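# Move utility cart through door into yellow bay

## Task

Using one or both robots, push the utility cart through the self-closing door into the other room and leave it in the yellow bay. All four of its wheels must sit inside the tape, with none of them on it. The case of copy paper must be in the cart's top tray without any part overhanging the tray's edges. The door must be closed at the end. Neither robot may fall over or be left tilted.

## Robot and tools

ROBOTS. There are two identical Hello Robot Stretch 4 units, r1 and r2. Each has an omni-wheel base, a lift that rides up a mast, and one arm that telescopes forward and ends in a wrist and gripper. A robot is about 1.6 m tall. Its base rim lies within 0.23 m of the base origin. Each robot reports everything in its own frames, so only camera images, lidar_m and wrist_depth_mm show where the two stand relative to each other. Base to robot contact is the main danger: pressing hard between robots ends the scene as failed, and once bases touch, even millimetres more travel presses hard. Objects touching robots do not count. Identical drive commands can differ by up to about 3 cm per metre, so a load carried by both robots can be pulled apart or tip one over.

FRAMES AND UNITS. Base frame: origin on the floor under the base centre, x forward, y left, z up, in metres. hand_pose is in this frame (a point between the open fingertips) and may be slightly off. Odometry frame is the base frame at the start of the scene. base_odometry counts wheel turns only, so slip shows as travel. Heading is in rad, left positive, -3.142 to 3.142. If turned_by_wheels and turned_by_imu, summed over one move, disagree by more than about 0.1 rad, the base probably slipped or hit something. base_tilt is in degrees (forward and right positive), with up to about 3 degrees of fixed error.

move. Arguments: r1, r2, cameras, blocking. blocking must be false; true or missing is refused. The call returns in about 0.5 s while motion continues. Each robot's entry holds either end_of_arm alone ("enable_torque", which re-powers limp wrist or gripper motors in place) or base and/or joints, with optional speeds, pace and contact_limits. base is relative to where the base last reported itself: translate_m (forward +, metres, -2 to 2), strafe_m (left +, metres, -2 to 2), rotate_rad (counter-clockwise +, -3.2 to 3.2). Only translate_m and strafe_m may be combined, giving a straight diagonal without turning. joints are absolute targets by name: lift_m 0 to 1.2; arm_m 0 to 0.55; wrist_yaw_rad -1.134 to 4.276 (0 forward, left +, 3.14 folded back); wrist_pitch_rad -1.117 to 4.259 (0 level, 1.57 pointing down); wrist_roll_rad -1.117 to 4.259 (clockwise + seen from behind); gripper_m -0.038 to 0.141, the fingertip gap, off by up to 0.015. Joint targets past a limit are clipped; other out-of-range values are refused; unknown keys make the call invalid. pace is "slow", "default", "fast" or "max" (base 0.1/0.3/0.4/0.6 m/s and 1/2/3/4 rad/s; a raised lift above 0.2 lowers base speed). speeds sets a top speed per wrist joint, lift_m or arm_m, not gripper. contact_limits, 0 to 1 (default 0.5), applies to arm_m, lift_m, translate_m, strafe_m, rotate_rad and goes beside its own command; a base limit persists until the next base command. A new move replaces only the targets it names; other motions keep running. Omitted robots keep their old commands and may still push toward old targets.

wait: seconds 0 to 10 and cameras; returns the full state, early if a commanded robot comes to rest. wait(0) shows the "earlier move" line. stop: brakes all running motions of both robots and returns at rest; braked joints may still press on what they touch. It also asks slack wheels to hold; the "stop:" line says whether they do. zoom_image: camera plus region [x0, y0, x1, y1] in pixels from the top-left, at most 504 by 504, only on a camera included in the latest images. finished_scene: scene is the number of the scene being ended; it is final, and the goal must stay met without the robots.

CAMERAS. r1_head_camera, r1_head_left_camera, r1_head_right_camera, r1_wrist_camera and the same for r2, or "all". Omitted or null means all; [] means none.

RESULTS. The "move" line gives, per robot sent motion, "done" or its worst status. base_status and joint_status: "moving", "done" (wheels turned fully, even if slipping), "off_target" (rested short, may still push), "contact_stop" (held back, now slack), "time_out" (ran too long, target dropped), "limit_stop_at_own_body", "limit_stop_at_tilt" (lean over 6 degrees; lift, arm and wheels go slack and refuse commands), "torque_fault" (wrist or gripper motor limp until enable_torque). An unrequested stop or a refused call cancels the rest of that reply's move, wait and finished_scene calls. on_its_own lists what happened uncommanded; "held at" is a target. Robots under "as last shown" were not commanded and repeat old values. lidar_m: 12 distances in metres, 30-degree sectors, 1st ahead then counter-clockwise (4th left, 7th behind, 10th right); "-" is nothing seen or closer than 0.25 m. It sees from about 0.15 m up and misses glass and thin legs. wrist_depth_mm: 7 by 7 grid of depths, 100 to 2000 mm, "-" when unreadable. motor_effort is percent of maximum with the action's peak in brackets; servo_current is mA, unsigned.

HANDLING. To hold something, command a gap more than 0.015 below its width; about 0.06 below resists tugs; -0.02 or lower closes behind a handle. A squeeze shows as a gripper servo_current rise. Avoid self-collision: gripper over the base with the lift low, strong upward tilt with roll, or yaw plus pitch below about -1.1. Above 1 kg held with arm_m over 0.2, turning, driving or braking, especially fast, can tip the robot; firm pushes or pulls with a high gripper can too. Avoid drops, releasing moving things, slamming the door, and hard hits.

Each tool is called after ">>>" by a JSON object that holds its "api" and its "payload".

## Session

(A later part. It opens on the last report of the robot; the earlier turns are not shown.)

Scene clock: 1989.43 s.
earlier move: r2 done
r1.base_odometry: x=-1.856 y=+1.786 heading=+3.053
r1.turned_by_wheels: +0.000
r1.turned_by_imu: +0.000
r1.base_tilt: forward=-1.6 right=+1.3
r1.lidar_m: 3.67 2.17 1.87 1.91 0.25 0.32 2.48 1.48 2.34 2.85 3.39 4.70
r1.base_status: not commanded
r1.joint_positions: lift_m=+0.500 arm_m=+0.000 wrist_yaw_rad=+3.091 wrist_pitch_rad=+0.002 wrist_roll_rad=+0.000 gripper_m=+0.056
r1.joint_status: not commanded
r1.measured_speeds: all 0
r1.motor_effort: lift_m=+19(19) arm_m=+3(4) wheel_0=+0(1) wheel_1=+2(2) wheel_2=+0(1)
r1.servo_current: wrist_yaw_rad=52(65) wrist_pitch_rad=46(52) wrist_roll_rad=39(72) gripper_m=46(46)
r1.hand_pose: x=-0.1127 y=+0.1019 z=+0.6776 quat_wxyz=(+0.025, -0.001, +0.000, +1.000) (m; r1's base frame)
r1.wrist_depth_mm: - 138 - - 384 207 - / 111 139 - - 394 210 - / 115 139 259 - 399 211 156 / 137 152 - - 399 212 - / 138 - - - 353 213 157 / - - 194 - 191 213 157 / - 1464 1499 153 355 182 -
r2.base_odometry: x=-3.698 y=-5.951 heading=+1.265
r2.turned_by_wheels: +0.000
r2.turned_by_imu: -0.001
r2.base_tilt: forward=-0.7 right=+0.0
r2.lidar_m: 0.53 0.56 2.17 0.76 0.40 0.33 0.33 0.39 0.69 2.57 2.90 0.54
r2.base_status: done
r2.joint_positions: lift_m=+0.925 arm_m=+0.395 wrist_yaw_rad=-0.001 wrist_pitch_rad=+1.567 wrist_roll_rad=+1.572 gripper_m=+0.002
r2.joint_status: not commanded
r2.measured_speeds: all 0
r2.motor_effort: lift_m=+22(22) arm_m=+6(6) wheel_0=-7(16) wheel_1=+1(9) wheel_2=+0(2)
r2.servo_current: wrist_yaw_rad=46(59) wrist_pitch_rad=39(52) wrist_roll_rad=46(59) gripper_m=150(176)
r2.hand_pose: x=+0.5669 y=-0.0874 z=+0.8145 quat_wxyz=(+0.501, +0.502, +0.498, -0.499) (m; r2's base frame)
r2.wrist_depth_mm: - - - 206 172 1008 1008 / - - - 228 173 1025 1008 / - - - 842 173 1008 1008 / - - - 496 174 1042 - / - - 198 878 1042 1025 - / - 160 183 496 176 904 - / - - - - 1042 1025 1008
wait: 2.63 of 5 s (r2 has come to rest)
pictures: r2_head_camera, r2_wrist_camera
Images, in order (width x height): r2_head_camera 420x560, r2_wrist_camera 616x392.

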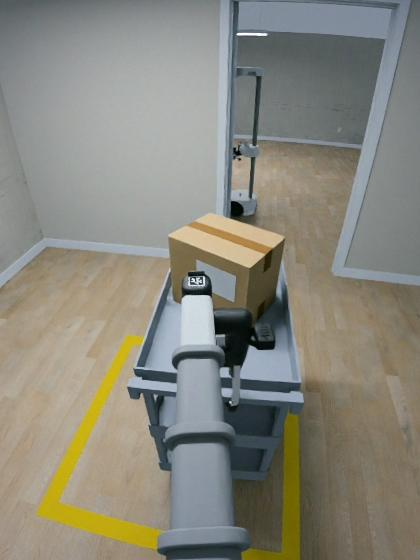

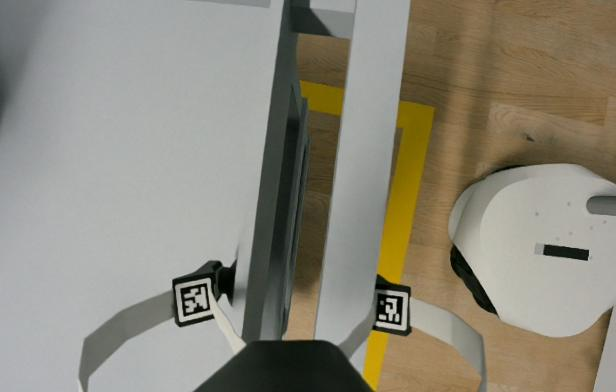

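>>> {"api": "move", "payload": {"r2": {"joints":{"gripper_m":0.12}}, "blocking": false, "cameras": []}}

>>> {"api": "wait", "payload": {"seconds": 2, "cameras": []}}

>>> {"api": "move", "payload": {"r2": {"joints":{"lift_m":1.13},"pace":"slow"}, "blocking": false, "cameras": []}}

>>> {"api": "wait", "payload": {"seconds": 4, "cameras": []}}

>>> {"api": "move", "payload": {"r2": {"base":{"strafe_m":-0.9},"joints":{"arm_m":0.15}}, "blocking": false, "cameras": []}}

>>> {"api": "wait", "payload": {"seconds": 2.5, "cameras": []}}

>>> {"api": "wait", "payload": {"seconds": 5, "cameras": []}}

>>> {"api": "move", "payload": {"r2": {"base":{"rotate_rad":0.85},"pace":"slow"}, "blocking": false, "cameras": []}}

>>> {"api": "wait", "payload": {"seconds": 4, "cameras": []}}

>>> {"api": "move", "payload": {"r2": {"base":{"strafe_m":-0.25},"joints":{"arm_m":0.0,"wrist_yaw_rad":0.22,"wrist_pitch_rad":0.5,"wrist_roll_rad":0.0}}, "blocking": false, "cameras": []}}

>>> {"api": "wait", "payload": {"seconds": 2.5, "cameras": []}}

>>> {"api": "move", "payload": {"r2": {"joints":{"lift_m":0.35}}, "blocking": false, "cameras": []}}

>>> {"api": "wait", "payload": {"seconds": 4, "cameras": ["r2_wrist_camera","r2_head_camera"]}}

>>> {"api": "zoom_image", "payload": {"camera": "r2_wrist_camera", "region": [100, 0, 600, 392]}}

Scene clock: 2005.73 s.
move: r2 moving
r1: as last shown
r1.lidar_m: 3.63 2.18 1.87 1.89 0.25 0.30 2.47 1.46 2.34 2.84 3.36 4.70
r1.motor_effort: lift_m=+19(19) arm_m=+4(4) wheel_0=+0(1) wheel_1=+2(2) wheel_2=-1(1)
r1.servo_current: wrist_yaw_rad=39(65) wrist_pitch_rad=46(52) wrist_roll_rad=59(72) gripper_m=39(46)
r1.wrist_depth_mm: - 138 - - 384 207 - / 111 138 - - 389 209 - / 115 139 259 - 399 211 156 / 136 152 - - 397 211 - / 138 - - - 353 213 156 / - - 195 - 191 212 156 / - 1397 1499 153 355 181 -
r2.base_odometry: x=-3.698 y=-5.951 heading=+1.265
r2.turned_by_wheels: +0.000
r2.turned_by_imu: +0.001
r2.base_tilt: forward=-0.7 right=+0.0
r2.lidar_m: 0.53 0.57 2.18 0.75 0.43 0.33 0.35 0.39 0.67 2.57 2.90 0.52
r2.base_status: not commanded
r2.joint_positions: lift_m=+0.925 arm_m=+0.395 wrist_yaw_rad=-0.001 wrist_pitch_rad=+1.567 wrist_roll_rad=+1.572 gripper_m=+0.020
r2.joint_status: gripper_m moving
r2.measured_speeds: translate_m=+0.000 strafe_m=+0.000 rotate_rad=+0.000 lift_m=+0.002 arm_m=+0.000 wrist_yaw_rad=+0.000 wrist_pitch_rad=+0.000 wrist_roll_rad=+0.000
r2.motor_effort: lift_m=+21(22) arm_m=+6(6) wheel_0=-7(7) wheel_1=+1(1) wheel_2=-1(1)
r2.servo_current: wrist_yaw_rad=46(52) wrist_pitch_rad=39(52) wrist_roll_rad=46(52) gripper_m=98(143)
r2.hand_pose: x=+0.5669 y=-0.0874 z=+0.8146 quat_wxyz=(+0.500, +0.502, +0.498, -0.500) (m; r2's base frame)
r2.wrist_depth_mm: - - - 211 176 1025 1008 / - - - 247 176 1025 1042 / - - - 508 177 1008 991 / - - - 496 178 1025 - / - - 185 1042 1025 1025 - / - 163 185 525 178 931 - / - - - - 1042 1025 1008
pictures: none
No camera images: "cameras" was empty.

Scene clock: 2007.27 s.
earlier move: r2 done
r1.base_odometry: x=-1.856 y=+1.786 heading=+3.053
r1.turned_by_wheels: +0.000
r1.turned_by_imu: +0.000
r1.base_tilt: forward=-1.5 right=+1.3
r1.lidar_m: 3.64 2.19 1.89 1.89 0.25 0.30 2.47 1.45 2.34 2.85 3.35 4.68
r1.base_status: not commanded
r1.joint_positions: lift_m=+0.500 arm_m=+0.000 wrist_yaw_rad=+3.091 wrist_pitch_rad=+0.002 wrist_roll_rad=+0.000 gripper_m=+0.056
r1.joint_status: not commanded
r1.measured_speeds: all 0
r1.motor_effort: lift_m=+19(19) arm_m=+4(4) wheel_0=+0(1) wheel_1=+2(2) wheel_2=+0(1)
r1.servo_current: wrist_yaw_rad=39(72) wrist_pitch_rad=46(59) wrist_roll_rad=52(72) gripper_m=39(52)
r1.hand_pose: x=-0.1127 y=+0.1019 z=+0.6776 quat_wxyz=(+0.025, -0.001, +0.000, +1.000) (m; r1's base frame)
r1.wrist_depth_mm: - 138 - - 389 206 - / 111 139 - - 392 210 - / 115 139 260 - 399 211 156 / 137 152 - - 399 211 - / 137 - - - 351 213 156 / - - 193 - 191 213 157 / - 1464 1499 153 351 182 -
r2.base_odometry: x=-3.698 y=-5.951 heading=+1.265
r2.turned_by_wheels: +0.000
r2.turned_by_imu: +0.001
r2.base_tilt: forward=-0.7 right=+0.1
r2.lidar_m: 0.52 0.58 2.18 0.75 0.42 0.33 0.34 0.38 0.66 2.55 2.89 0.52
r2.base_status: not commanded
r2.joint_positions: lift_m=+0.925 arm_m=+0.395 wrist_yaw_rad=-0.001 wrist_pitch_rad=+1.567 wrist_roll_rad=+1.572 gripper_m=+0.120
r2.joint_status: all done
r2.measured_speeds: all 0
r2.motor_effort: lift_m=+16(22) arm_m=+5(6) wheel_0=-3(7) wheel_1=+2(2) wheel_2=+0(1)
r2.servo_current: wrist_yaw_rad=52(65) wrist_pitch_rad=46(52) wrist_roll_rad=52(59) gripper_m=52(143)
r2.hand_pose: x=+0.5667 y=-0.0874 z=+0.8149 quat_wxyz=(+0.500, +0.502, +0.498, -0.500) (m; r2's base frame)
r2.wrist_depth_mm: - - - 212 175 1008 1025 / - - - 224 175 1008 1008 / - - - 809 176 1025 1042 / - - - 496 176 1042 - / - - 202 820 215 - - / - 185 193 177 186 - - / - - - - 1042 1025 1025
wait: 1.53 of 2 s (r2 has come to rest)
pictures: none
No camera images: "cameras" was empty.

Scene clock: 2007.77 s.
move: r2 moving
r1: as last shown
r1.base_tilt: forward=-1.6 right=+1.3
r1.lidar_m: 3.64 2.15 1.88 1.89 0.25 0.32 2.45 1.45 2.36 2.86 3.34 4.69
r1.motor_effort: lift_m=+19(19) arm_m=+4(4) wheel_0=+0(1) wheel_1=+2(2) wheel_2=-1(1)
r1.servo_current: wrist_yaw_rad=46(65) wrist_pitch_rad=46(46) wrist_roll_rad=52(65) gripper_m=46(46)
r1.wrist_depth_mm: - 138 - - 387 207 - / 111 138 - - 394 209 - / 115 139 260 - 397 210 156 / 137 152 - - 402 212 - / 138 - - - 353 213 157 / - - 195 - 190 212 157 / - 1464 1537 153 353 182 -
r2.base_odometry: x=-3.698 y=-5.951 heading=+1.265
r2.turned_by_wheels: +0.000
r2.turned_by_imu: +0.000
r2.base_tilt: forward=-0.7 right=+0.1
r2.lidar_m: 0.53 0.63 2.17 0.77 0.41 0.32 0.33 0.39 0.69 2.56 2.88 0.55
r2.base_status: not commanded
r2.joint_positions: lift_m=+0.950 arm_m=+0.395 wrist_yaw_rad=-0.001 wrist_pitch_rad=+1.567 wrist_roll_rad=+1.572 gripper_m=+0.120
r2.joint_status: lift_m moving
r2.measured_speeds: translate_m=+0.000 strafe_m=+0.000 rotate_rad=+0.000 lift_m=+0.097 arm_m=+0.000 wrist_yaw_rad=+0.000 wrist_pitch_rad=+0.000 wrist_roll_rad=+0.000
r2.motor_effort: lift_m=+22(25) arm_m=+6(6) wheel_0=-4(4) wheel_1=+1(1) wheel_2=+0(0)
r2.servo_current: wrist_yaw_rad=65(65) wrist_pitch_rad=39(46) wrist_roll_rad=46(59) gripper_m=46(52)
r2.hand_pose: x=+0.5667 y=-0.0874 z=+0.8398 quat_wxyz=(+0.500, +0.502, +0.498, -0.500) (m; r2's base frame)
r2.wrist_depth_mm: - - 256 224 198 1042 1060 / - - - 262 199 1025 1042 / - - - 263 198 1042 1042 / - - - 287 1060 - - / - - 202 512 220 - - / - 186 198 200 195 - - / - - - - 1060 1060 1042
pictures: none
No camera images: "cameras" was empty.

Scene clock: 2009.67 s.
earlier move: r2 done
r1.base_odometry: x=-1.856 y=+1.786 heading=+3.053
r1.turned_by_wheels: +0.000
r1.turned_by_imu: +0.000
r1.base_tilt: forward=-1.6 right=+1.2
r1.lidar_m: 3.65 2.15 1.89 1.89 0.25 0.31 2.47 1.46 2.35 2.85 3.35 4.69
r1.base_status: not commanded
r1.joint_positions: lift_m=+0.500 arm_m=+0.000 wrist_yaw_rad=+3.091 wrist_pitch_rad=+0.002 wrist_roll_rad=+0.000 gripper_m=+0.056
r1.joint_status: not commanded
r1.measured_speeds: all 0
r1.motor_effort: lift_m=+19(19) arm_m=+4(4) wheel_0=+0(1) wheel_1=+2(2) wheel_2=-1(1)
r1.servo_current: wrist_yaw_rad=52(78) wrist_pitch_rad=39(46) wrist_roll_rad=46(65) gripper_m=39(46)
r1.hand_pose: x=-0.1127 y=+0.1019 z=+0.6776 quat_wxyz=(+0.025, -0.001, +0.000, +1.000) (m; r1's base frame)
r1.wrist_depth_mm: - 138 - - 387 207 - / 111 138 - - 394 209 - / 115 139 259 - 399 211 156 / 137 152 - - 402 211 - / 138 - - - 351 212 156 / - - 194 - 191 212 157 / - 1430 1499 153 353 182 -
r2.base_odometry: x=-3.698 y=-5.951 heading=+1.265
r2.turned_by_wheels: +0.000
r2.turned_by_imu: +0.000
r2.base_tilt: forward=-0.6 right=+0.0
r2.lidar_m: 0.52 0.58 2.20 0.74 0.41 0.33 0.33 0.40 0.67 2.57 2.90 0.55
r2.base_status: not commanded
r2.joint_positions: lift_m=+1.130 arm_m=+0.395 wrist_yaw_rad=-0.001 wrist_pitch_rad=+1.567 wrist_roll_rad=+1.572 gripper_m=+0.120
r2.joint_status: all done
r2.measured_speeds: all 0
r2.motor_effort: lift_m=+21(25) arm_m=+5(6) wheel_0=-3(4) wheel_1=+1(2) wheel_2=+0(0)
r2.servo_current: wrist_yaw_rad=52(65) wrist_pitch_rad=39(52) wrist_roll_rad=39(59) gripper_m=52(59)
r2.hand_pose: x=+0.5667 y=-0.0874 z=+1.0195 quat_wxyz=(+0.500, +0.502, +0.498, -0.500) (m; r2's base frame)
r2.wrist_depth_mm: 1255 1229 1229 1229 1255 1229 1205 / - - 404 402 1229 1205 1205 / 421 - - 377 1229 1229 1205 / 353 445 - 382 1205 - 1229 / 402 - - 397 1229 - - / 459 186 190 384 195 - 1205 / - - - - 1229 1205 1160
wait: 1.90 of 4 s (r2 has come to rest)
pictures: none
No camera images: "cameras" was empty.

Scene clock: 2010.17 s.
move: r2 moving
r1: as last shown
r1.base_tilt: forward=-1.6 right=+1.3
r1.lidar_m: 3.62 2.16 1.90 1.90 0.25 0.30 2.47 1.46 2.36 2.85 3.34 4.67
r1.motor_effort: lift_m=+19(19) arm_m=+3(4) wheel_0=-1(1) wheel_1=+2(2) wheel_2=-1(1)
r1.servo_current: wrist_yaw_rad=59(59) wrist_pitch_rad=39(46) wrist_roll_rad=46(59) gripper_m=39(46)
r1.wrist_depth_mm: - 138 - - 387 206 - / 111 138 - - 392 209 - / 115 139 259 - 399 211 156 / 136 152 - - 402 212 - / 138 - - - 353 213 157 / - - 193 - 191 212 157 / - 1430 1537 154 355 182 -
r2.base_odometry: x=-3.664 y=-5.962 heading=+1.265
r2.turned_by_wheels: +0.000
r2.turned_by_imu: +0.000
r2.base_tilt: forward=-0.7 right=+0.0
r2.lidar_m: 0.51 0.57 2.22 0.78 0.43 0.35 0.34 0.41 0.70 2.52 2.88 0.53
r2.base_status: strafe_m moving
r2.joint_positions: lift_m=+1.130 arm_m=+0.344 wrist_yaw_rad=-0.001 wrist_pitch_rad=+1.567 wrist_roll_rad=+1.572 gripper_m=+0.120
r2.joint_status: arm_m moving
r2.measured_speeds: translate_m=+0.000 strafe_m=-0.140 rotate_rad=-0.002 lift_m=+0.000 arm_m=-0.195 wrist_yaw_rad=+0.000 wrist_pitch_rad=+0.000 wrist_roll_rad=-0.001
r2.motor_effort: lift_m=+21(21) arm_m=-8(11) wheel_0=+10(12) wheel_1=-11(12) wheel_2=+0(2)
r2.servo_current: wrist_yaw_rad=46(52) wrist_pitch_rad=39(46) wrist_roll_rad=46(59) gripper_m=46(52)
r2.hand_pose: x=+0.5163 y=-0.0874 z=+1.0195 quat_wxyz=(+0.500, +0.501, +0.499, -0.500) (m; r2's base frame)
r2.wrist_depth_mm: 1255 1229 1229 1229 1205 1182 1229 / 439 1229 1229 1229 1205 1229 1229 / - - - 410 1205 1205 1205 / 415 - - 707 1255 - 1205 / 424 - - 1255 1229 - - / - 186 196 382 196 1229 1182 / - - - - 1255 1229 1160
pictures: none
No camera images: "cameras" was empty.

Scene clock: 2012.67 s.
earlier move: r2 moving
r1.base_odometry: x=-1.856 y=+1.786 heading=+3.053
r1.turned_by_wheels: +0.000
r1.turned_by_imu: +0.000
r1.base_tilt: forward=-1.6 right=+1.2
r1.lidar_m: 3.61 2.14 1.89 1.89 0.25 0.30 2.48 1.44 2.38 2.85 3.35 4.71
r1.base_status: not commanded
r1.joint_positions: lift_m=+0.500 arm_m=+0.000 wrist_yaw_rad=+3.091 wrist_pitch_rad=+0.002 wrist_roll_rad=+0.000 gripper_m=+0.056
r1.joint_status: not commanded
r1.measured_speeds: all 0
r1.motor_effort: lift_m=+19(19) arm_m=+4(4) wheel_0=+0(1) wheel_1=+2(2) wheel_2=+0(1)
r1.servo_current: wrist_yaw_rad=52(72) wrist_pitch_rad=46(52) wrist_roll_rad=46(65) gripper_m=46(52)
r1.hand_pose: x=-0.1127 y=+0.1019 z=+0.6776 quat_wxyz=(+0.025, -0.001, +0.000, +1.000) (m; r1's base frame)
r1.wrist_depth_mm: - 138 - - 387 206 - / 111 139 - - 392 208 - / 115 139 259 - 399 211 156 / 137 152 - - 402 211 - / 138 - - - 351 212 156 / - - 194 - 191 212 157 / - 1464 1499 154 351 183 -
r2.base_odometry: x=-2.988 y=-6.175 heading=+1.265
r2.turned_by_wheels: +0.000
r2.turned_by_imu: +0.001
r2.base_tilt: forward=-0.6 right=+0.1
r2.lidar_m: 2.29 0.69 0.75 1.09 0.60 0.51 0.48 0.60 0.96 1.83 2.09 2.29
r2.base_status: strafe_m moving
r2.joint_positions: lift_m=+1.130 arm_m=+0.150 wrist_yaw_rad=-0.001 wrist_pitch_rad=+1.567 wrist_roll_rad=+1.572 gripper_m=+0.120
r2.joint_status: all done
r2.measured_speeds: translate_m=+0.000 strafe_m=-0.301 rotate_rad=+0.002 lift_m=+0.000 arm_m=+0.000 wrist_yaw_rad=+0.000 wrist_pitch_rad=+0.000 wrist_roll_rad=+0.000
r2.motor_effort: lift_m=+21(21) arm_m=-7(11) wheel_0=+5(14) wheel_1=-6(12) wheel_2=-1(2)
r2.servo_current: wrist_yaw_rad=39(65) wrist_pitch_rad=39(46) wrist_roll_rad=46(65) gripper_m=52(59)
r2.hand_pose: x=+0.3220 y=-0.0874 z=+1.0196 quat_wxyz=(+0.500, +0.501, +0.499, -0.500) (m; r2's base frame)
r2.wrist_depth_mm: 1229 1229 1229 1229 1255 1205 1205 / 1229 1229 1229 1229 1229 1229 1229 / 1229 1205 1229 1229 1255 1205 1229 / 1255 1229 1255 1205 - 1255 1160 / 1255 1229 1255 1255 - 1229 1182 / 1255 1229 198 1229 197 1229 1182 / 1255 1255 1255 - 1255 1229 1138
wait: 2.50 s; no rest
pictures: none
No camera images: "cameras" was empty.

Scene clock: 2014.00 s.
earlier move: r2 done
r1.base_odometry: x=-1.856 y=+1.786 heading=+3.053
r1.turned_by_wheels: +0.000
r1.turned_by_imu: +0.000
r1.base_tilt: forward=-1.6 right=+1.3
r1.lidar_m: 3.65 2.18 1.88 1.90 0.25 0.32 2.46 1.46 2.34 2.87 3.35 4.68
r1.base_status: not commanded
r1.joint_positions: lift_m=+0.500 arm_m=+0.000 wrist_yaw_rad=+3.091 wrist_pitch_rad=+0.002 wrist_roll_rad=+0.000 gripper_m=+0.056
r1.joint_status: not commanded
r1.measured_speeds: all 0
r1.motor_effort: lift_m=+19(19) arm_m=+4(4) wheel_0=-1(1) wheel_1=+1(2) wheel_2=+0(1)
r1.servo_current: wrist_yaw_rad=33(72) wrist_pitch_rad=46(52) wrist_roll_rad=65(65) gripper_m=39(52)
r1.hand_pose: x=-0.1127 y=+0.1019 z=+0.6776 quat_wxyz=(+0.025, -0.001, +0.000, +1.000) (m; r1's base frame)
r1.wrist_depth_mm: - 138 - - 387 206 - / 111 138 - - 394 209 - / 115 139 259 - 402 211 156 / 137 152 - - 402 211 - / 138 - - - 351 212 156 / - - 194 - 191 211 157 / - 1397 1537 153 351 182 -
r2.base_odometry: x=-2.840 y=-6.222 heading=+1.265
r2.turned_by_wheels: +0.000
r2.turned_by_imu: +0.000
r2.base_tilt: forward=-0.7 right=+0.1
r2.lidar_m: 2.27 0.87 0.81 1.19 0.65 0.54 0.54 0.62 1.07 1.67 1.89 2.28
r2.base_status: done
r2.joint_positions: lift_m=+1.130 arm_m=+0.150 wrist_yaw_rad=-0.001 wrist_pitch_rad=+1.567 wrist_roll_rad=+1.572 gripper_m=+0.120
r2.joint_status: all done
r2.measured_speeds: all 0
r2.motor_effort: lift_m=+21(21) arm_m=-7(11) wheel_0=+1(14) wheel_1=-1(12) wheel_2=+0(2)
r2.servo_current: wrist_yaw_rad=39(65) wrist_pitch_rad=46(46) wrist_roll_rad=46(65) gripper_m=46(59)
r2.hand_pose: x=+0.3220 y=-0.0874 z=+1.0196 quat_wxyz=(+0.500, +0.501, +0.499, -0.500) (m; r2's base frame)
r2.wrist_depth_mm: 1205 1229 1205 1229 1229 1229 1255 / 1229 1229 1229 1229 1229 1255 1229 / 1229 1229 1229 1229 1205 1229 1229 / 1255 1255 1229 1229 - 1229 1182 / 1255 1229 1255 1255 - 1255 1229 / 1255 1229 200 1229 196 1229 1205 / 1255 1255 1229 - 1255 1255 1160
wait: 1.33 of 5 s (r2 has come to rest)
pictures: none
No camera images: "cameras" was empty.

Scene clock: 2014.50 s.
move: r2 moving
r1: as last shown
r1.lidar_m: 3.63 2.15 1.88 1.88 0.25 0.33 2.48 1.45 2.33 2.86 3.37 4.70
r1.motor_effort: lift_m=+19(19) arm_m=+4(4) wheel_0=+0(1) wheel_1=+2(2) wheel_2=-1(1)
r1.servo_current: wrist_yaw_rad=52(65) wrist_pitch_rad=39(52) wrist_roll_rad=65(65) gripper_m=46(46)
r1.wrist_depth_mm: - 138 - - 387 206 - / 111 139 - - 392 208 - / 114 139 260 - 399 211 156 / 137 152 - - 402 211 - / 138 - - - 351 213 156 / - - 194 - 190 212 157 / - 1464 1499 154 351 182 -
r2.base_odometry: x=-2.840 y=-6.222 heading=+1.390
r2.turned_by_wheels: +0.125
r2.turned_by_imu: +0.122
r2.base_tilt: forward=-0.7 right=+0.1
r2.lidar_m: 2.57 0.81 0.86 0.96 0.62 0.52 0.53 0.67 1.32 1.71 2.04 2.25
r2.base_status: rotate_rad moving
r2.joint_positions: lift_m=+1.130 arm_m=+0.150 wrist_yaw_rad=-0.001 wrist_pitch_rad=+1.567 wrist_roll_rad=+1.572 gripper_m=+0.120
r2.joint_status: not commanded
r2.measured_speeds: translate_m=+0.000 strafe_m=+0.000 rotate_rad=+0.488 lift_m=+0.000 arm_m=+0.000 wrist_yaw_rad=+0.000 wrist_pitch_rad=+0.000 wrist_roll_rad=+0.000
r2.motor_effort: lift_m=+20(21) arm_m=-7(7) wheel_0=-4(9) wheel_1=-8(8) wheel_2=-8(10)
r2.servo_current: wrist_yaw_rad=39(59) wrist_pitch_rad=39(46) wrist_roll_rad=59(59) gripper_m=46(52)
r2.hand_pose: x=+0.3220 y=-0.0874 z=+1.0196 quat_wxyz=(+0.500, +0.501, +0.499, -0.500) (m; r2's base frame)
r2.wrist_depth_mm: 1229 1205 1229 1229 1205 1229 1205 / 1255 1229 1229 1205 1229 1229 1229 / 1229 1255 1255 1229 1229 1255 1255 / 1205 1229 1255 1255 - 1229 1229 / 1255 1255 1229 1229 - 1255 1255 / 1255 1255 201 1255 197 1229 1182 / 1255 1255 1229 - 1255 1229 1138
pictures: none
No camera images: "cameras" was empty.

Scene clock: 2016.13 s.
earlier move: r2 done
r1.base_odometry: x=-1.856 y=+1.786 heading=+3.053
r1.turned_by_wheels: +0.000
r1.turned_by_imu: +0.000
r1.base_tilt: forward=-1.5 right=+1.2
r1.lidar_m: 3.67 2.15 1.90 1.89 0.25 0.30 2.46 1.47 2.36 2.85 3.36 4.67
r1.base_status: not commanded
r1.joint_positions: lift_m=+0.500 arm_m=+0.000 wrist_yaw_rad=+3.091 wrist_pitch_rad=+0.002 wrist_roll_rad=+0.000 gripper_m=+0.056
r1.joint_status: not commanded
r1.measured_speeds: all 0
r1.motor_effort: lift_m=+19(19) arm_m=+4(4) wheel_0=+0(1) wheel_1=+2(2) wheel_2=+0(1)
r1.servo_current: wrist_yaw_rad=52(65) wrist_pitch_rad=39(52) wrist_roll_rad=39(65) gripper_m=39(52)
r1.hand_pose: x=-0.1127 y=+0.1019 z=+0.6776 quat_wxyz=(+0.025, -0.001, +0.000, +1.000) (m; r1's base frame)
r1.wrist_depth_mm: - 138 - - 389 207 - / 111 138 - - 394 208 - / 115 139 258 - 399 211 156 / 137 152 - - 402 211 - / 138 - - - 353 213 156 / - - 193 - 190 212 156 / - 1430 1499 153 353 182 -
r2.base_odometry: x=-2.840 y=-6.222 heading=+2.114
r2.turned_by_wheels: +0.724
r2.turned_by_imu: +0.705
r2.base_tilt: forward=-0.7 right=+0.1
r2.lidar_m: 0.80 1.97 0.79 0.57 0.53 0.55 0.82 1.69 1.75 2.32 2.25 1.07
r2.base_status: done
r2.joint_positions: lift_m=+1.130 arm_m=+0.150 wrist_yaw_rad=-0.001 wrist_pitch_rad=+1.567 wrist_roll_rad=+1.572 gripper_m=+0.120
r2.joint_status: not commanded
r2.measured_speeds: all 0
r2.motor_effort: lift_m=+21(21) arm_m=-7(7) wheel_0=-4(9) wheel_1=-5(10) wheel_2=-5(11)
r2.servo_current: wrist_yaw_rad=59(59) wrist_pitch_rad=39(52) wrist_roll_rad=39(65) gripper_m=46(59)
r2.hand_pose: x=+0.3220 y=-0.0874 z=+1.0196 quat_wxyz=(+0.500, +0.501, +0.499, -0.500) (m; r2's base frame)
r2.wrist_depth_mm: 1229 1229 1229 1229 1229 1229 1205 / 1255 1229 1229 1229 1229 1205 1205 / 1078 1229 1229 1229 1229 1255 1229 / 759 1255 1255 1255 - 1229 1229 / 750 1255 1229 1229 - 1255 1205 / 1255 1255 198 1229 196 1229 1205 / 1205 1255 1229 - 1229 1229 -
wait: 1.63 of 4 s (r2 has come to rest)
pictures: none
No camera images: "cameras" was empty.

Scene clock: 2016.63 s.
move: r2 moving
r1: as last shown
r1.base_tilt: forward=-1.6 right=+1.3
r1.lidar_m: 3.63 2.18 1.88 1.88 0.25 0.32 2.47 1.47 2.36 2.84 3.37 4.69
r1.servo_current: wrist_yaw_rad=39(59) wrist_pitch_rad=39(46) wrist_roll_rad=39(65) gripper_m=39(46)
r1.wrist_depth_mm: - 138 - - 384 206 - / 111 139 - - 392 209 - / 115 139 260 - 399 211 156 / 137 152 - - 399 211 - / 138 - - - 355 212 156 / - - 193 - 191 213 157 / - 1430 1537 153 353 181 -
r2.base_odometry: x=-2.809 y=-6.203 heading=+2.114
r2.turned_by_wheels: +0.000
r2.turned_by_imu: +0.000
r2.base_tilt: forward=-0.7 right=+0.1
r2.lidar_m: 0.81 1.23 0.82 0.59 0.55 0.62 0.86 1.68 1.73 2.31 2.23 1.11
r2.base_status: strafe_m moving
r2.joint_positions: lift_m=+1.130 arm_m=+0.099 wrist_yaw_rad=+0.217 wrist_pitch_rad=+0.996 wrist_roll_rad=+0.981 gripper_m=+0.120
r2.joint_status: arm_m moving; wrist_yaw_rad moving; wrist_pitch_rad moving; wrist_roll_rad moving
r2.measured_speeds: translate_m=+0.001 strafe_m=-0.140 rotate_rad=-0.004 lift_m=+0.000 arm_m=-0.195 wrist_yaw_rad=+0.010 wrist_pitch_rad=-1.769 wrist_roll_rad=-1.820
r2.motor_effort: lift_m=+20(21) arm_m=-6(10) wheel_0=+11(11) wheel_1=-11(13) wheel_2=+0(5)
r2.servo_current: wrist_yaw_rad=26(91) wrist_pitch_rad=143(143) wrist_roll_rad=78(91) gripper_m=52(52)
r2.hand_pose: x=+0.4423 y=-0.0516 z=+1.0659 quat_wxyz=(+0.795, +0.366, +0.464, -0.140) (m; r2's base frame)
r2.wrist_depth_mm: - 878 715 976 1464 1255 1182 / - - 627 946 1366 1281 1138 / - - 654 946 1366 1229 1118 / - 1921 1618 1281 1281 1138 1078 / - 1863 1576 1366 1229 1138 1042 / 1921 1756 198 1336 197 1060 1008 / - 1576 1464 - 1118 1078 -
pictures: none
No camera images: "cameras" was empty.

Scene clock: 2018.47 s.
earlier move: r2 done
r1.base_odometry: x=-1.856 y=+1.786 heading=+3.053
r1.turned_by_wheels: +0.000
r1.turned_by_imu: +0.000
r1.base_tilt: forward=-1.6 right=+1.3
r1.lidar_m: 3.66 2.15 1.87 1.88 0.25 0.30 2.46 1.44 2.35 2.85 3.37 4.69
r1.base_status: not commanded
r1.joint_positions: lift_m=+0.500 arm_m=+0.000 wrist_yaw_rad=+3.091 wrist_pitch_rad=+0.002 wrist_roll_rad=+0.000 gripper_m=+0.056
r1.joint_status: not commanded
r1.measured_speeds: all 0
r1.motor_effort: lift_m=+19(19) arm_m=+3(4) wheel_0=+0(1) wheel_1=+2(2) wheel_2=-1(1)
r1.servo_current: wrist_yaw_rad=52(85) wrist_pitch_rad=39(52) wrist_roll_rad=65(65) gripper_m=39(46)
r1.hand_pose: x=-0.1127 y=+0.1019 z=+0.6776 quat_wxyz=(+0.025, -0.001, +0.000, +1.000) (m; r1's base frame)
r1.wrist_depth_mm: - 138 - - 387 207 - / 111 138 - - 394 209 - / 115 139 259 - 399 211 156 / 137 152 - - 397 211 - / 138 - - - 355 213 156 / - - 194 - 191 213 156 / - 1397 1499 153 355 181 -
r2.base_odometry: x=-2.626 y=-6.093 heading=+2.114
r2.turned_by_wheels: +0.000
r2.turned_by_imu: +0.000
r2.base_tilt: forward=-0.7 right=+0.1
r2.lidar_m: 0.88 0.85 1.07 0.80 0.75 0.78 1.14 1.57 1.57 2.12 2.03 2.44
r2.base_status: done
r2.joint_positions: lift_m=+1.130 arm_m=+0.000 wrist_yaw_rad=+0.217 wrist_pitch_rad=+0.507 wrist_roll_rad=+0.002 gripper_m=+0.120
r2.joint_status: all done
r2.measured_speeds: all 0
r2.motor_effort: lift_m=+20(21) arm_m=-7(10) wheel_0=+2(13) wheel_1=-1(13) wheel_2=+0(5)
r2.servo_current: wrist_yaw_rad=33(91) wrist_pitch_rad=46(143) wrist_roll_rad=46(91) gripper_m=46(59)
r2.hand_pose: x=+0.4361 y=-0.0310 z=+1.1679 quat_wxyz=(+0.962, -0.026, +0.250, +0.105) (m; r2's base frame)
r2.wrist_depth_mm: - - - - - - - / - - - - - - - / - - - 904 866 - - / - - - 960 917 - - / - - 842 - 1366 1921 1921 / 1708 1661 198 - 186 1618 1576 / 1464 1464 1499 - - 1430 1397
wait: 1.83 of 2.5 s (r2 has come to rest)
pictures: none
No camera images: "cameras" was empty.

Scene clock: 2018.97 s.
move: r2 moving
r1: as last shown
r1.base_tilt: forward=-1.6 right=+1.2
r1.lidar_m: 3.62 2.16 1.89 1.90 0.25 0.31 2.47 1.46 2.32 2.84 3.36 4.70
r1.motor_effort: lift_m=+19(19) arm_m=+4(4) wheel_0=+0(1) wheel_1=+2(2) wheel_2=-1(1)
r1.servo_current: wrist_yaw_rad=46(59) wrist_pitch_rad=46(52) wrist_roll_rad=59(65) gripper_m=46(46)
r1.wrist_depth_mm: - 138 - - 387 207 - / 111 138 - - 392 209 - / 115 139 260 - 399 210 156 / 137 152 - - 397 211 - / 138 - - - 357 211 157 / - - 194 - 191 213 157 / - 1464 1576 154 353 182 -
r2.base_odometry: x=-2.626 y=-6.093 heading=+2.114
r2.turned_by_wheels: +0.000
r2.turned_by_imu: +0.000
r2.base_tilt: forward=-0.7 right=+0.1
r2.lidar_m: 0.88 0.85 1.09 0.81 0.75 0.80 1.13 1.56 1.62 2.10 2.04 2.42
r2.base_status: not commanded
r2.joint_positions: lift_m=+1.092 arm_m=+0.000 wrist_yaw_rad=+0.217 wrist_pitch_rad=+0.507 wrist_roll_rad=+0.002 gripper_m=+0.120
r2.joint_status: lift_m moving
r2.measured_speeds: translate_m=+0.000 strafe_m=+0.000 rotate_rad=+0.000 lift_m=-0.146 arm_m=+0.000 wrist_yaw_rad=+0.000 wrist_pitch_rad=+0.000 wrist_roll_rad=+0.000
r2.motor_effort: lift_m=+13(18) arm_m=-7(7) wheel_0=+2(3) wheel_1=-1(1) wheel_2=+0(0)
r2.servo_current: wrist_yaw_rad=46(52) wrist_pitch_rad=46(52) wrist_roll_rad=52(59) gripper_m=52(59)
r2.hand_pose: x=+0.4361 y=-0.0310 z=+1.1305 quat_wxyz=(+0.962, -0.026, +0.249, +0.105) (m; r2's base frame)
r2.wrist_depth_mm: - - - - - - - / - - - - 904 - - / - - - 891 878 - - / - - - 960 946 - - / 1983 - 842 - 1255 1921 1863 / 1576 1576 198 156 187 1576 1576 / 1464 1430 1464 - - 1397 1366
pictures: none
No camera images: "cameras" was empty.

Scene clock: 2022.33 s.
earlier move: r2 done
r1.base_odometry: x=-1.856 y=+1.786 heading=+3.053
r1.turned_by_wheels: +0.000
r1.turned_by_imu: +0.000
r1.base_tilt: forward=-1.6 right=+1.3
r1.lidar_m: 3.63 2.18 1.88 1.88 0.25 0.32 2.46 1.47 2.35 2.86 3.36 4.70
r1.base_status: not commanded
r1.joint_positions: lift_m=+0.500 arm_m=+0.000 wrist_yaw_rad=+3.091 wrist_pitch_rad=+0.002 wrist_roll_rad=+0.000 gripper_m=+0.056
r1.joint_status: not commanded
r1.measured_speeds: all 0
r1.motor_effort: lift_m=+19(19) arm_m=+4(4) wheel_0=+0(1) wheel_1=+2(2) wheel_2=-1(1)
r1.servo_current: wrist_yaw_rad=65(65) wrist_pitch_rad=33(52) wrist_roll_rad=39(65) gripper_m=46(46)
r1.hand_pose: x=-0.1127 y=+0.1019 z=+0.6776 quat_wxyz=(+0.025, -0.001, +0.000, +1.000) (m; r1's base frame)
r1.wrist_depth_mm: - 138 - - 389 208 - / 111 139 - - 392 210 - / 115 139 259 - 399 211 156 / 137 152 - - 399 211 - / 138 - - - 355 213 157 / - - 194 - 191 213 157 / - 1430 1499 153 353 181 -
r2.base_odometry: x=-2.626 y=-6.093 heading=+2.114
r2.turned_by_wheels: +0.000
r2.turned_by_imu: +0.000
r2.base_tilt: forward=-0.7 right=+0.1
r2.lidar_m: 0.87 0.84 1.08 0.80 0.76 0.82 1.14 1.56 1.60 2.12 2.03 2.43
r2.base_status: not commanded
r2.joint_positions: lift_m=+0.350 arm_m=+0.000 wrist_yaw_rad=+0.217 wrist_pitch_rad=+0.507 wrist_roll_rad=+0.002 gripper_m=+0.120
r2.joint_status: all done
r2.measured_speeds: all 0
r2.motor_effort: lift_m=+14(18) arm_m=-7(7) wheel_0=+2(3) wheel_1=-1(1) wheel_2=+0(1)
r2.servo_current: wrist_yaw_rad=46(59) wrist_pitch_rad=52(52) wrist_roll_rad=52(59) gripper_m=59(59)
r2.hand_pose: x=+0.4361 y=-0.0310 z=+0.3885 quat_wxyz=(+0.962, -0.026, +0.249, +0.105) (m; r2's base frame)
r2.wrist_depth_mm: - - - - - - - / - - - - - - 1808 / 1499 1464 1281 - - 1255 1308 / 1098 1098 1025 960 976 1008 1025 / 866 854 854 842 842 842 778 / 715 191 198 654 196 676 668 / 609 603 603 - 615 585 580
wait: 3.37 of 4 s (r2 has come to rest)
pictures: r2_head_camera, r2_wrist_camera
Images, in order (width x height): r2_head_camera 420x560, r2_wrist_camera 616x392.

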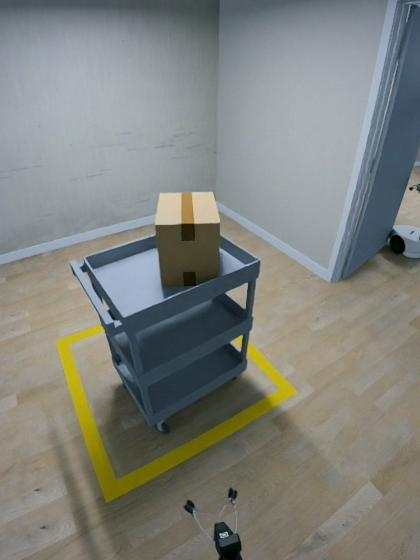

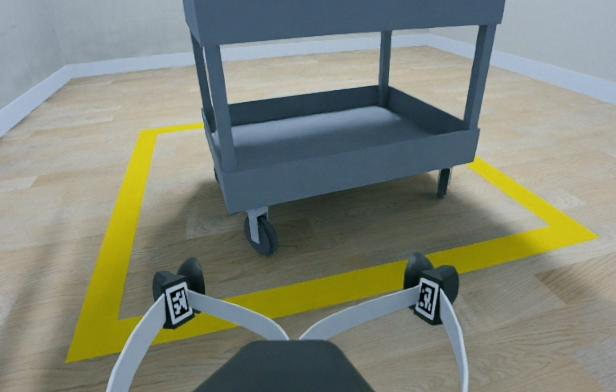

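Scaled by 1.008.

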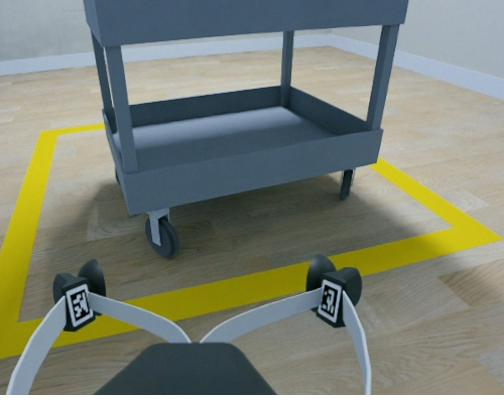

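>>> {"api": "move", "payload": {"r1": {"base":{"translate_m":0.5},"pace":"slow"}, "blocking": false, "cameras": ["r1_head_left_camera"]}}

>>> {"api": "wait", "payload": {"seconds": 8, "cameras": ["r1_head_left_camera","r2_head_right_camera"]}}

Scene clock: 2030.83 s.
move: r1 moving
r1.base_odometry: x=-1.868 y=+1.787 heading=+3.054
r1.turned_by_wheels: +0.001
r1.turned_by_imu: +0.000
r1.base_tilt: forward=-1.6 right=+1.3
r1.lidar_m: 3.64 2.18 1.87 1.90 0.26 0.30 2.48 1.44 2.34 2.86 3.35 4.68
r1.base_status: translate_m moving
r1.joint_positions: lift_m=+0.500 arm_m=+0.000 wrist_yaw_rad=+3.091 wrist_pitch_rad=+0.002 wrist_roll_rad=+0.000 gripper_m=+0.056
r1.joint_status: not commanded
r1.measured_speeds: translate_m=+0.049 strafe_m=+0.000 rotate_rad=-0.003 lift_m=+0.000 arm_m=+0.000 wrist_yaw_rad=+0.000 wrist_pitch_rad=+0.000 wrist_roll_rad=+0.000
r1.motor_effort: lift_m=+19(19) arm_m=+4(4) wheel_0=+5(5) wheel_1=+8(10) wheel_2=-5(6)
r1.servo_current: wrist_yaw_rad=46(72) wrist_pitch_rad=46(46) wrist_roll_rad=46(65) gripper_m=46(46)
r1.hand_pose: x=-0.1127 y=+0.1019 z=+0.6776 quat_wxyz=(+0.025, -0.001, +0.000, +1.000) (m; r1's base frame)
r1.wrist_depth_mm: - 138 - - 379 217 - / 111 138 - - 384 220 166 / 115 139 259 - 389 205 166 / 137 151 - - 394 205 167 / - - - - 399 207 166 / - - 193 - 191 208 167 / - 1430 1499 154 345 177 -
r2: as last shown
r2.lidar_m: 0.87 0.83 1.10 0.81 0.75 0.79 1.09 1.56 1.63 2.11 2.02 2.42
r2.motor_effort: lift_m=+14(14) arm_m=-7(7) wheel_0=+2(2) wheel_1=+0(1) wheel_2=+0(0)
r2.servo_current: wrist_yaw_rad=46(52) wrist_pitch_rad=46(59) wrist_roll_rad=46(59) gripper_m=52(59)
r2.wrist_depth_mm: - - - - - - - / - - - - - - 1808 / 1537 1430 1255 - - 1255 1281 / 1118 1078 1008 960 976 1025 976 / 866 854 842 842 831 866 778 / 715 190 198 661 195 668 676 / 603 597 597 - 609 585 591
pictures: r1_head_left_camera
Images, in order (width x height): r1_head_left_camera 420x672.

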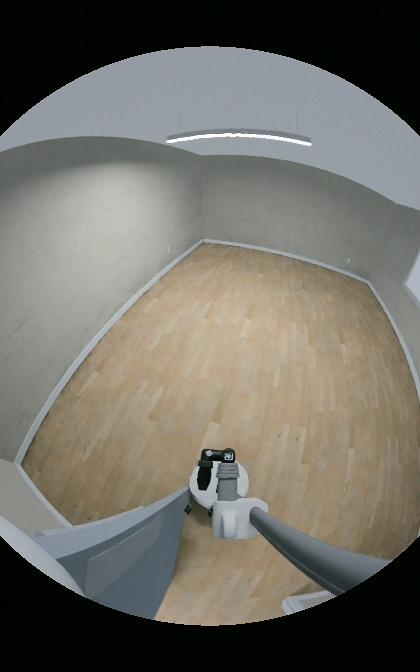

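Scene clock: 2036.60 s.
earlier move: r1 done
r1.base_odometry: x=-2.354 y=+1.830 heading=+3.054
r1.turned_by_wheels: +0.000
r1.turned_by_imu: +0.000
r1.base_tilt: forward=-1.6 right=+1.3
r1.lidar_m: 3.35 1.99 1.75 1.74 1.79 1.56 1.54 1.68 3.01 2.99 3.53 4.20
r1.base_status: done
r1.joint_positions: lift_m=+0.500 arm_m=+0.000 wrist_yaw_rad=+3.091 wrist_pitch_rad=+0.002 wrist_roll_rad=+0.000 gripper_m=+0.056
r1.joint_status: not commanded
r1.measured_speeds: all 0
r1.motor_effort: lift_m=+19(19) arm_m=+4(4) wheel_0=+3(8) wheel_1=+3(11) wheel_2=-2(6)
r1.servo_current: wrist_yaw_rad=46(78) wrist_pitch_rad=46(52) wrist_roll_rad=59(65) gripper_m=39(52)
r1.hand_pose: x=-0.1127 y=+0.1019 z=+0.6776 quat_wxyz=(+0.025, -0.001, +0.000, +1.000) (m; r1's base frame)
r1.wrist_depth_mm: 136 138 - - - - - / 111 138 - - - - - / 117 139 211 - - - - / 136 151 249 - - - - / - - - - - - - / - - 190 - 187 - - / 1708 1499 1464 143 182 - -
r2.base_odometry: x=-2.626 y=-6.093 heading=+2.114
r2.turned_by_wheels: +0.000
r2.turned_by_imu: +0.001
r2.base_tilt: forward=-0.7 right=+0.1
r2.lidar_m: 0.88 0.83 1.08 0.79 0.74 0.79 1.13 1.56 1.58 2.11 2.03 2.35
r2.base_status: not commanded
r2.joint_positions: lift_m=+0.350 arm_m=+0.000 wrist_yaw_rad=+0.217 wrist_pitch_rad=+0.507 wrist_roll_rad=+0.002 gripper_m=+0.120
r2.joint_status: not commanded
r2.measured_speeds: all 0
r2.motor_effort: lift_m=+14(14) arm_m=-7(7) wheel_0=+2(3) wheel_1=-1(1) wheel_2=+0(1)
r2.servo_current: wrist_yaw_rad=39(59) wrist_pitch_rad=46(59) wrist_roll_rad=39(65) gripper_m=52(59)
r2.hand_pose: x=+0.4361 y=-0.0310 z=+0.3885 quat_wxyz=(+0.962, -0.026, +0.249, +0.105) (m; r2's base frame)
r2.wrist_depth_mm: - - - - - - - / - - - - - - 1808 / 1499 1464 1255 - - 1281 1336 / 1098 1060 1008 946 976 1008 1008 / 878 842 854 842 842 854 778 / 715 191 197 661 196 676 676 / 603 603 603 - 609 585 591
wait: 5.77 of 8 s (r1 has come to rest)
pictures: r1_head_left_camera, r2_head_right_camera
Images, in order (width x height): r1_head_left_camera 420x672, r2_head_right_camera 420x672.

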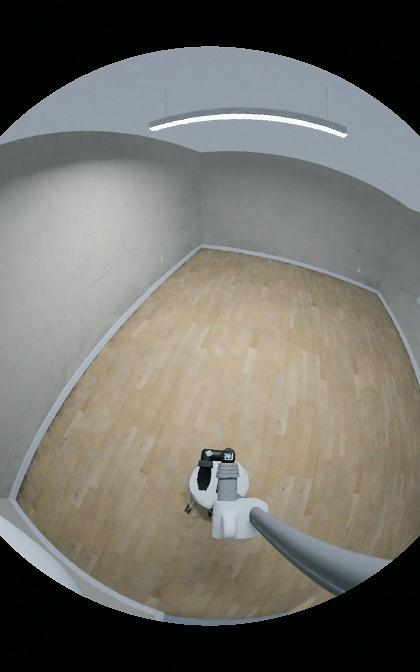

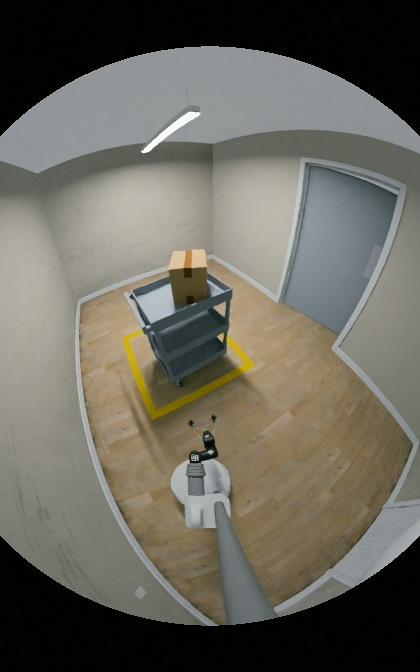

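>>> {"api": "wait", "payload": {"seconds": 5, "cameras": ["r2_head_right_camera","r2_head_camera"]}}

>>> {"api": "zoom_image", "payload": {"camera": "r2_head_right_camera", "region": [240, 140, 420, 360]}}

>>> {"api": "zoom_image", "payload": {"camera": "r2_head_camera", "region": [50, 170, 310, 510]}}

Scene clock: 2045.97 s.
r1.base_odometry: x=-2.354 y=+1.830 heading=+3.054
r1.turned_by_wheels: +0.000
r1.turned_by_imu: -0.001
r1.base_tilt: forward=-1.6 right=+1.2
r1.lidar_m: 3.36 1.99 1.73 1.75 1.78 1.52 1.55 1.84 2.97 2.99 3.49 4.22
r1.base_status: done
r1.joint_positions: lift_m=+0.500 arm_m=+0.000 wrist_yaw_rad=+3.091 wrist_pitch_rad=+0.002 wrist_roll_rad=+0.000 gripper_m=+0.056
r1.joint_status: not commanded
r1.measured_speeds: all 0
r1.motor_effort: lift_m=+19(19) arm_m=+3(4) wheel_0=+3(8) wheel_1=+3(11) wheel_2=-2(6)
r1.servo_current: wrist_yaw_rad=52(78) wrist_pitch_rad=46(52) wrist_roll_rad=46(65) gripper_m=46(52)
r1.hand_pose: x=-0.1127 y=+0.1019 z=+0.6776 quat_wxyz=(+0.025, -0.001, +0.000, +1.000) (m; r1's base frame)
r1.wrist_depth_mm: 136 138 - - - - - / 110 138 - - - - - / 117 139 211 - - - - / 137 151 250 - - - - / - - - - - - - / - - 190 - 188 - - / 1661 1537 1537 143 181 - -
r2.base_odometry: x=-2.626 y=-6.093 heading=+2.114
r2.turned_by_wheels: +0.000
r2.turned_by_imu: +0.001
r2.base_tilt: forward=-0.7 right=+0.1
r2.lidar_m: 0.88 0.81 1.09 0.77 0.76 0.80 1.14 1.57 1.63 2.11 2.04 2.22
r2.base_status: not commanded
r2.joint_positions: lift_m=+0.350 arm_m=+0.000 wrist_yaw_rad=+0.217 wrist_pitch_rad=+0.507 wrist_roll_rad=+0.002 gripper_m=+0.120
r2.joint_status: not commanded
r2.measured_speeds: all 0
r2.motor_effort: lift_m=+14(14) arm_m=-7(7) wheel_0=+2(3) wheel_1=-1(1) wheel_2=+0(1)
r2.servo_current: wrist_yaw_rad=46(59) wrist_pitch_rad=46(59) wrist_roll_rad=59(65) gripper_m=59(59)
r2.hand_pose: x=+0.4361 y=-0.0310 z=+0.3885 quat_wxyz=(+0.962, -0.026, +0.249, +0.105) (m; r2's base frame)
r2.wrist_depth_mm: - - - - - - - / - - - - - - 1863 / 1499 1464 1255 - - 1281 1366 / 1098 1078 1008 960 976 1008 976 / 866 866 854 831 831 842 768 / 715 191 197 661 195 676 668 / 597 603 603 - 609 585 591
wait: 5.00 s; at rest from the start
pictures: r2_head_camera, r2_head_right_camera
Images, in order (width x height): r2_head_camera 420x560, r2_head_right_camera 420x672.

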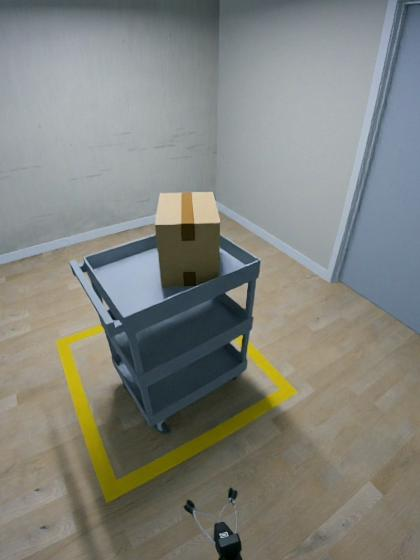

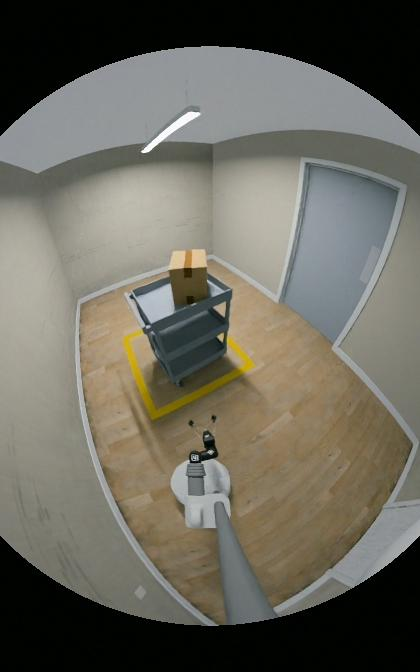

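Scaled by 2.291 from the camera's 420x672 image, which has a finer 600x960 frame.

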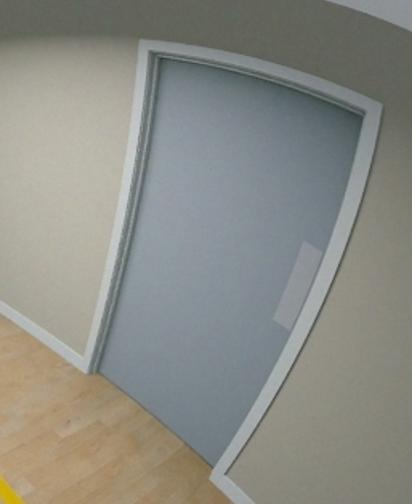

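Scaled by 1.482 from the camera's 420x560 image, which has a finer 1200x1600 frame.

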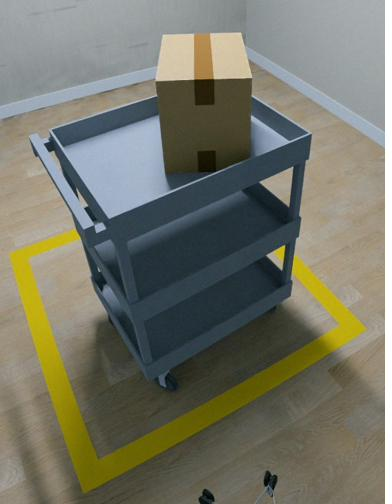

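>>> {"api": "wait", "payload": {"seconds": 4, "cameras": ["r2_head_right_camera"]}}

>>> {"api": "zoom_image", "payload": {"camera": "r2_head_right_camera", "region": [330, 180, 420, 360]}}

Scene clock: 2052.50 s.
r1.base_odometry: x=-2.354 y=+1.830 heading=+3.054
r1.turned_by_wheels: +0.000
r1.turned_by_imu: +0.000
r1.base_tilt: forward=-1.6 right=+1.3
r1.lidar_m: 3.36 2.01 1.74 1.74 1.77 1.54 1.52 1.83 3.00 3.00 3.53 4.21
r1.base_status: done
r1.joint_positions: lift_m=+0.500 arm_m=+0.000 wrist_yaw_rad=+3.091 wrist_pitch_rad=+0.002 wrist_roll_rad=+0.000 gripper_m=+0.056
r1.joint_status: not commanded
r1.measured_speeds: all 0
r1.motor_effort: lift_m=+19(19) arm_m=+4(4) wheel_0=+3(8) wheel_1=+3(11) wheel_2=-2(6)
r1.servo_current: wrist_yaw_rad=52(78) wrist_pitch_rad=33(52) wrist_roll_rad=65(65) gripper_m=46(52)
r1.hand_pose: x=-0.1127 y=+0.1019 z=+0.6776 quat_wxyz=(+0.025, -0.001, +0.000, +1.000) (m; r1's base frame)
r1.wrist_depth_mm: 136 138 - - - - - / 111 138 - - - - - / 117 139 211 - - - - / 136 151 249 - - - - / - - - - - - - / - - 190 - 187 - - / 1708 1537 1537 143 183 - -
r2.base_odometry: x=-2.626 y=-6.093 heading=+2.114
r2.turned_by_wheels: +0.000
r2.turned_by_imu: +0.001
r2.base_tilt: forward=-0.7 right=+0.0
r2.lidar_m: 0.87 0.88 1.08 0.80 0.75 0.81 1.13 1.56 1.61 2.13 2.04 2.22
r2.base_status: not commanded
r2.joint_positions: lift_m=+0.350 arm_m=+0.000 wrist_yaw_rad=+0.217 wrist_pitch_rad=+0.507 wrist_roll_rad=+0.002 gripper_m=+0.120
r2.joint_status: not commanded
r2.measured_speeds: all 0
r2.motor_effort: lift_m=+14(14) arm_m=-7(7) wheel_0=+2(3) wheel_1=-1(1) wheel_2=+0(1)
r2.servo_current: wrist_yaw_rad=52(59) wrist_pitch_rad=46(59) wrist_roll_rad=39(65) gripper_m=52(59)
r2.hand_pose: x=+0.4361 y=-0.0310 z=+0.3885 quat_wxyz=(+0.962, -0.026, +0.249, +0.105) (m; r2's base frame)
r2.wrist_depth_mm: - - - - - - - / - - - - - - 1808 / 1499 1499 1255 - - 1255 1336 / 1098 1078 1025 976 991 1008 1008 / 866 854 854 831 842 854 788 / 699 190 198 654 195 676 661 / 603 609 609 - 609 591 585
wait: 4.00 s; at rest from the start
pictures: r2_head_right_camera
Images, in order (width x height): r2_head_right_camera 420x672.

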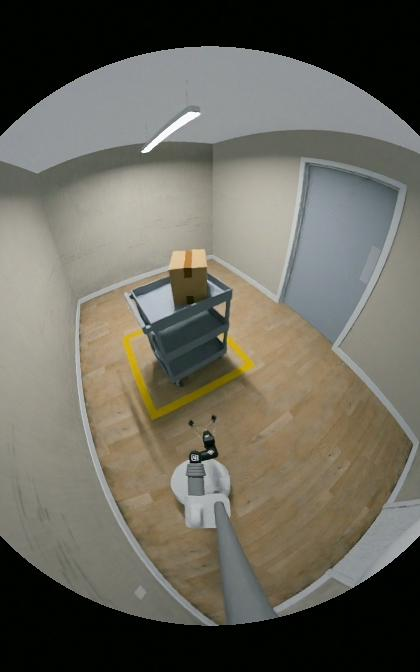

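Scaled by 2.800 from the camera's 420x672 image, which has a finer 600x960 frame.

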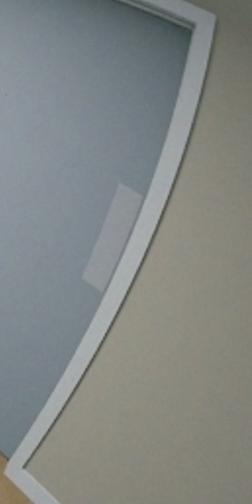

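>>> {"api": "finished_scene", "payload": {"scene": 1}}

The scene is finished: the task was done.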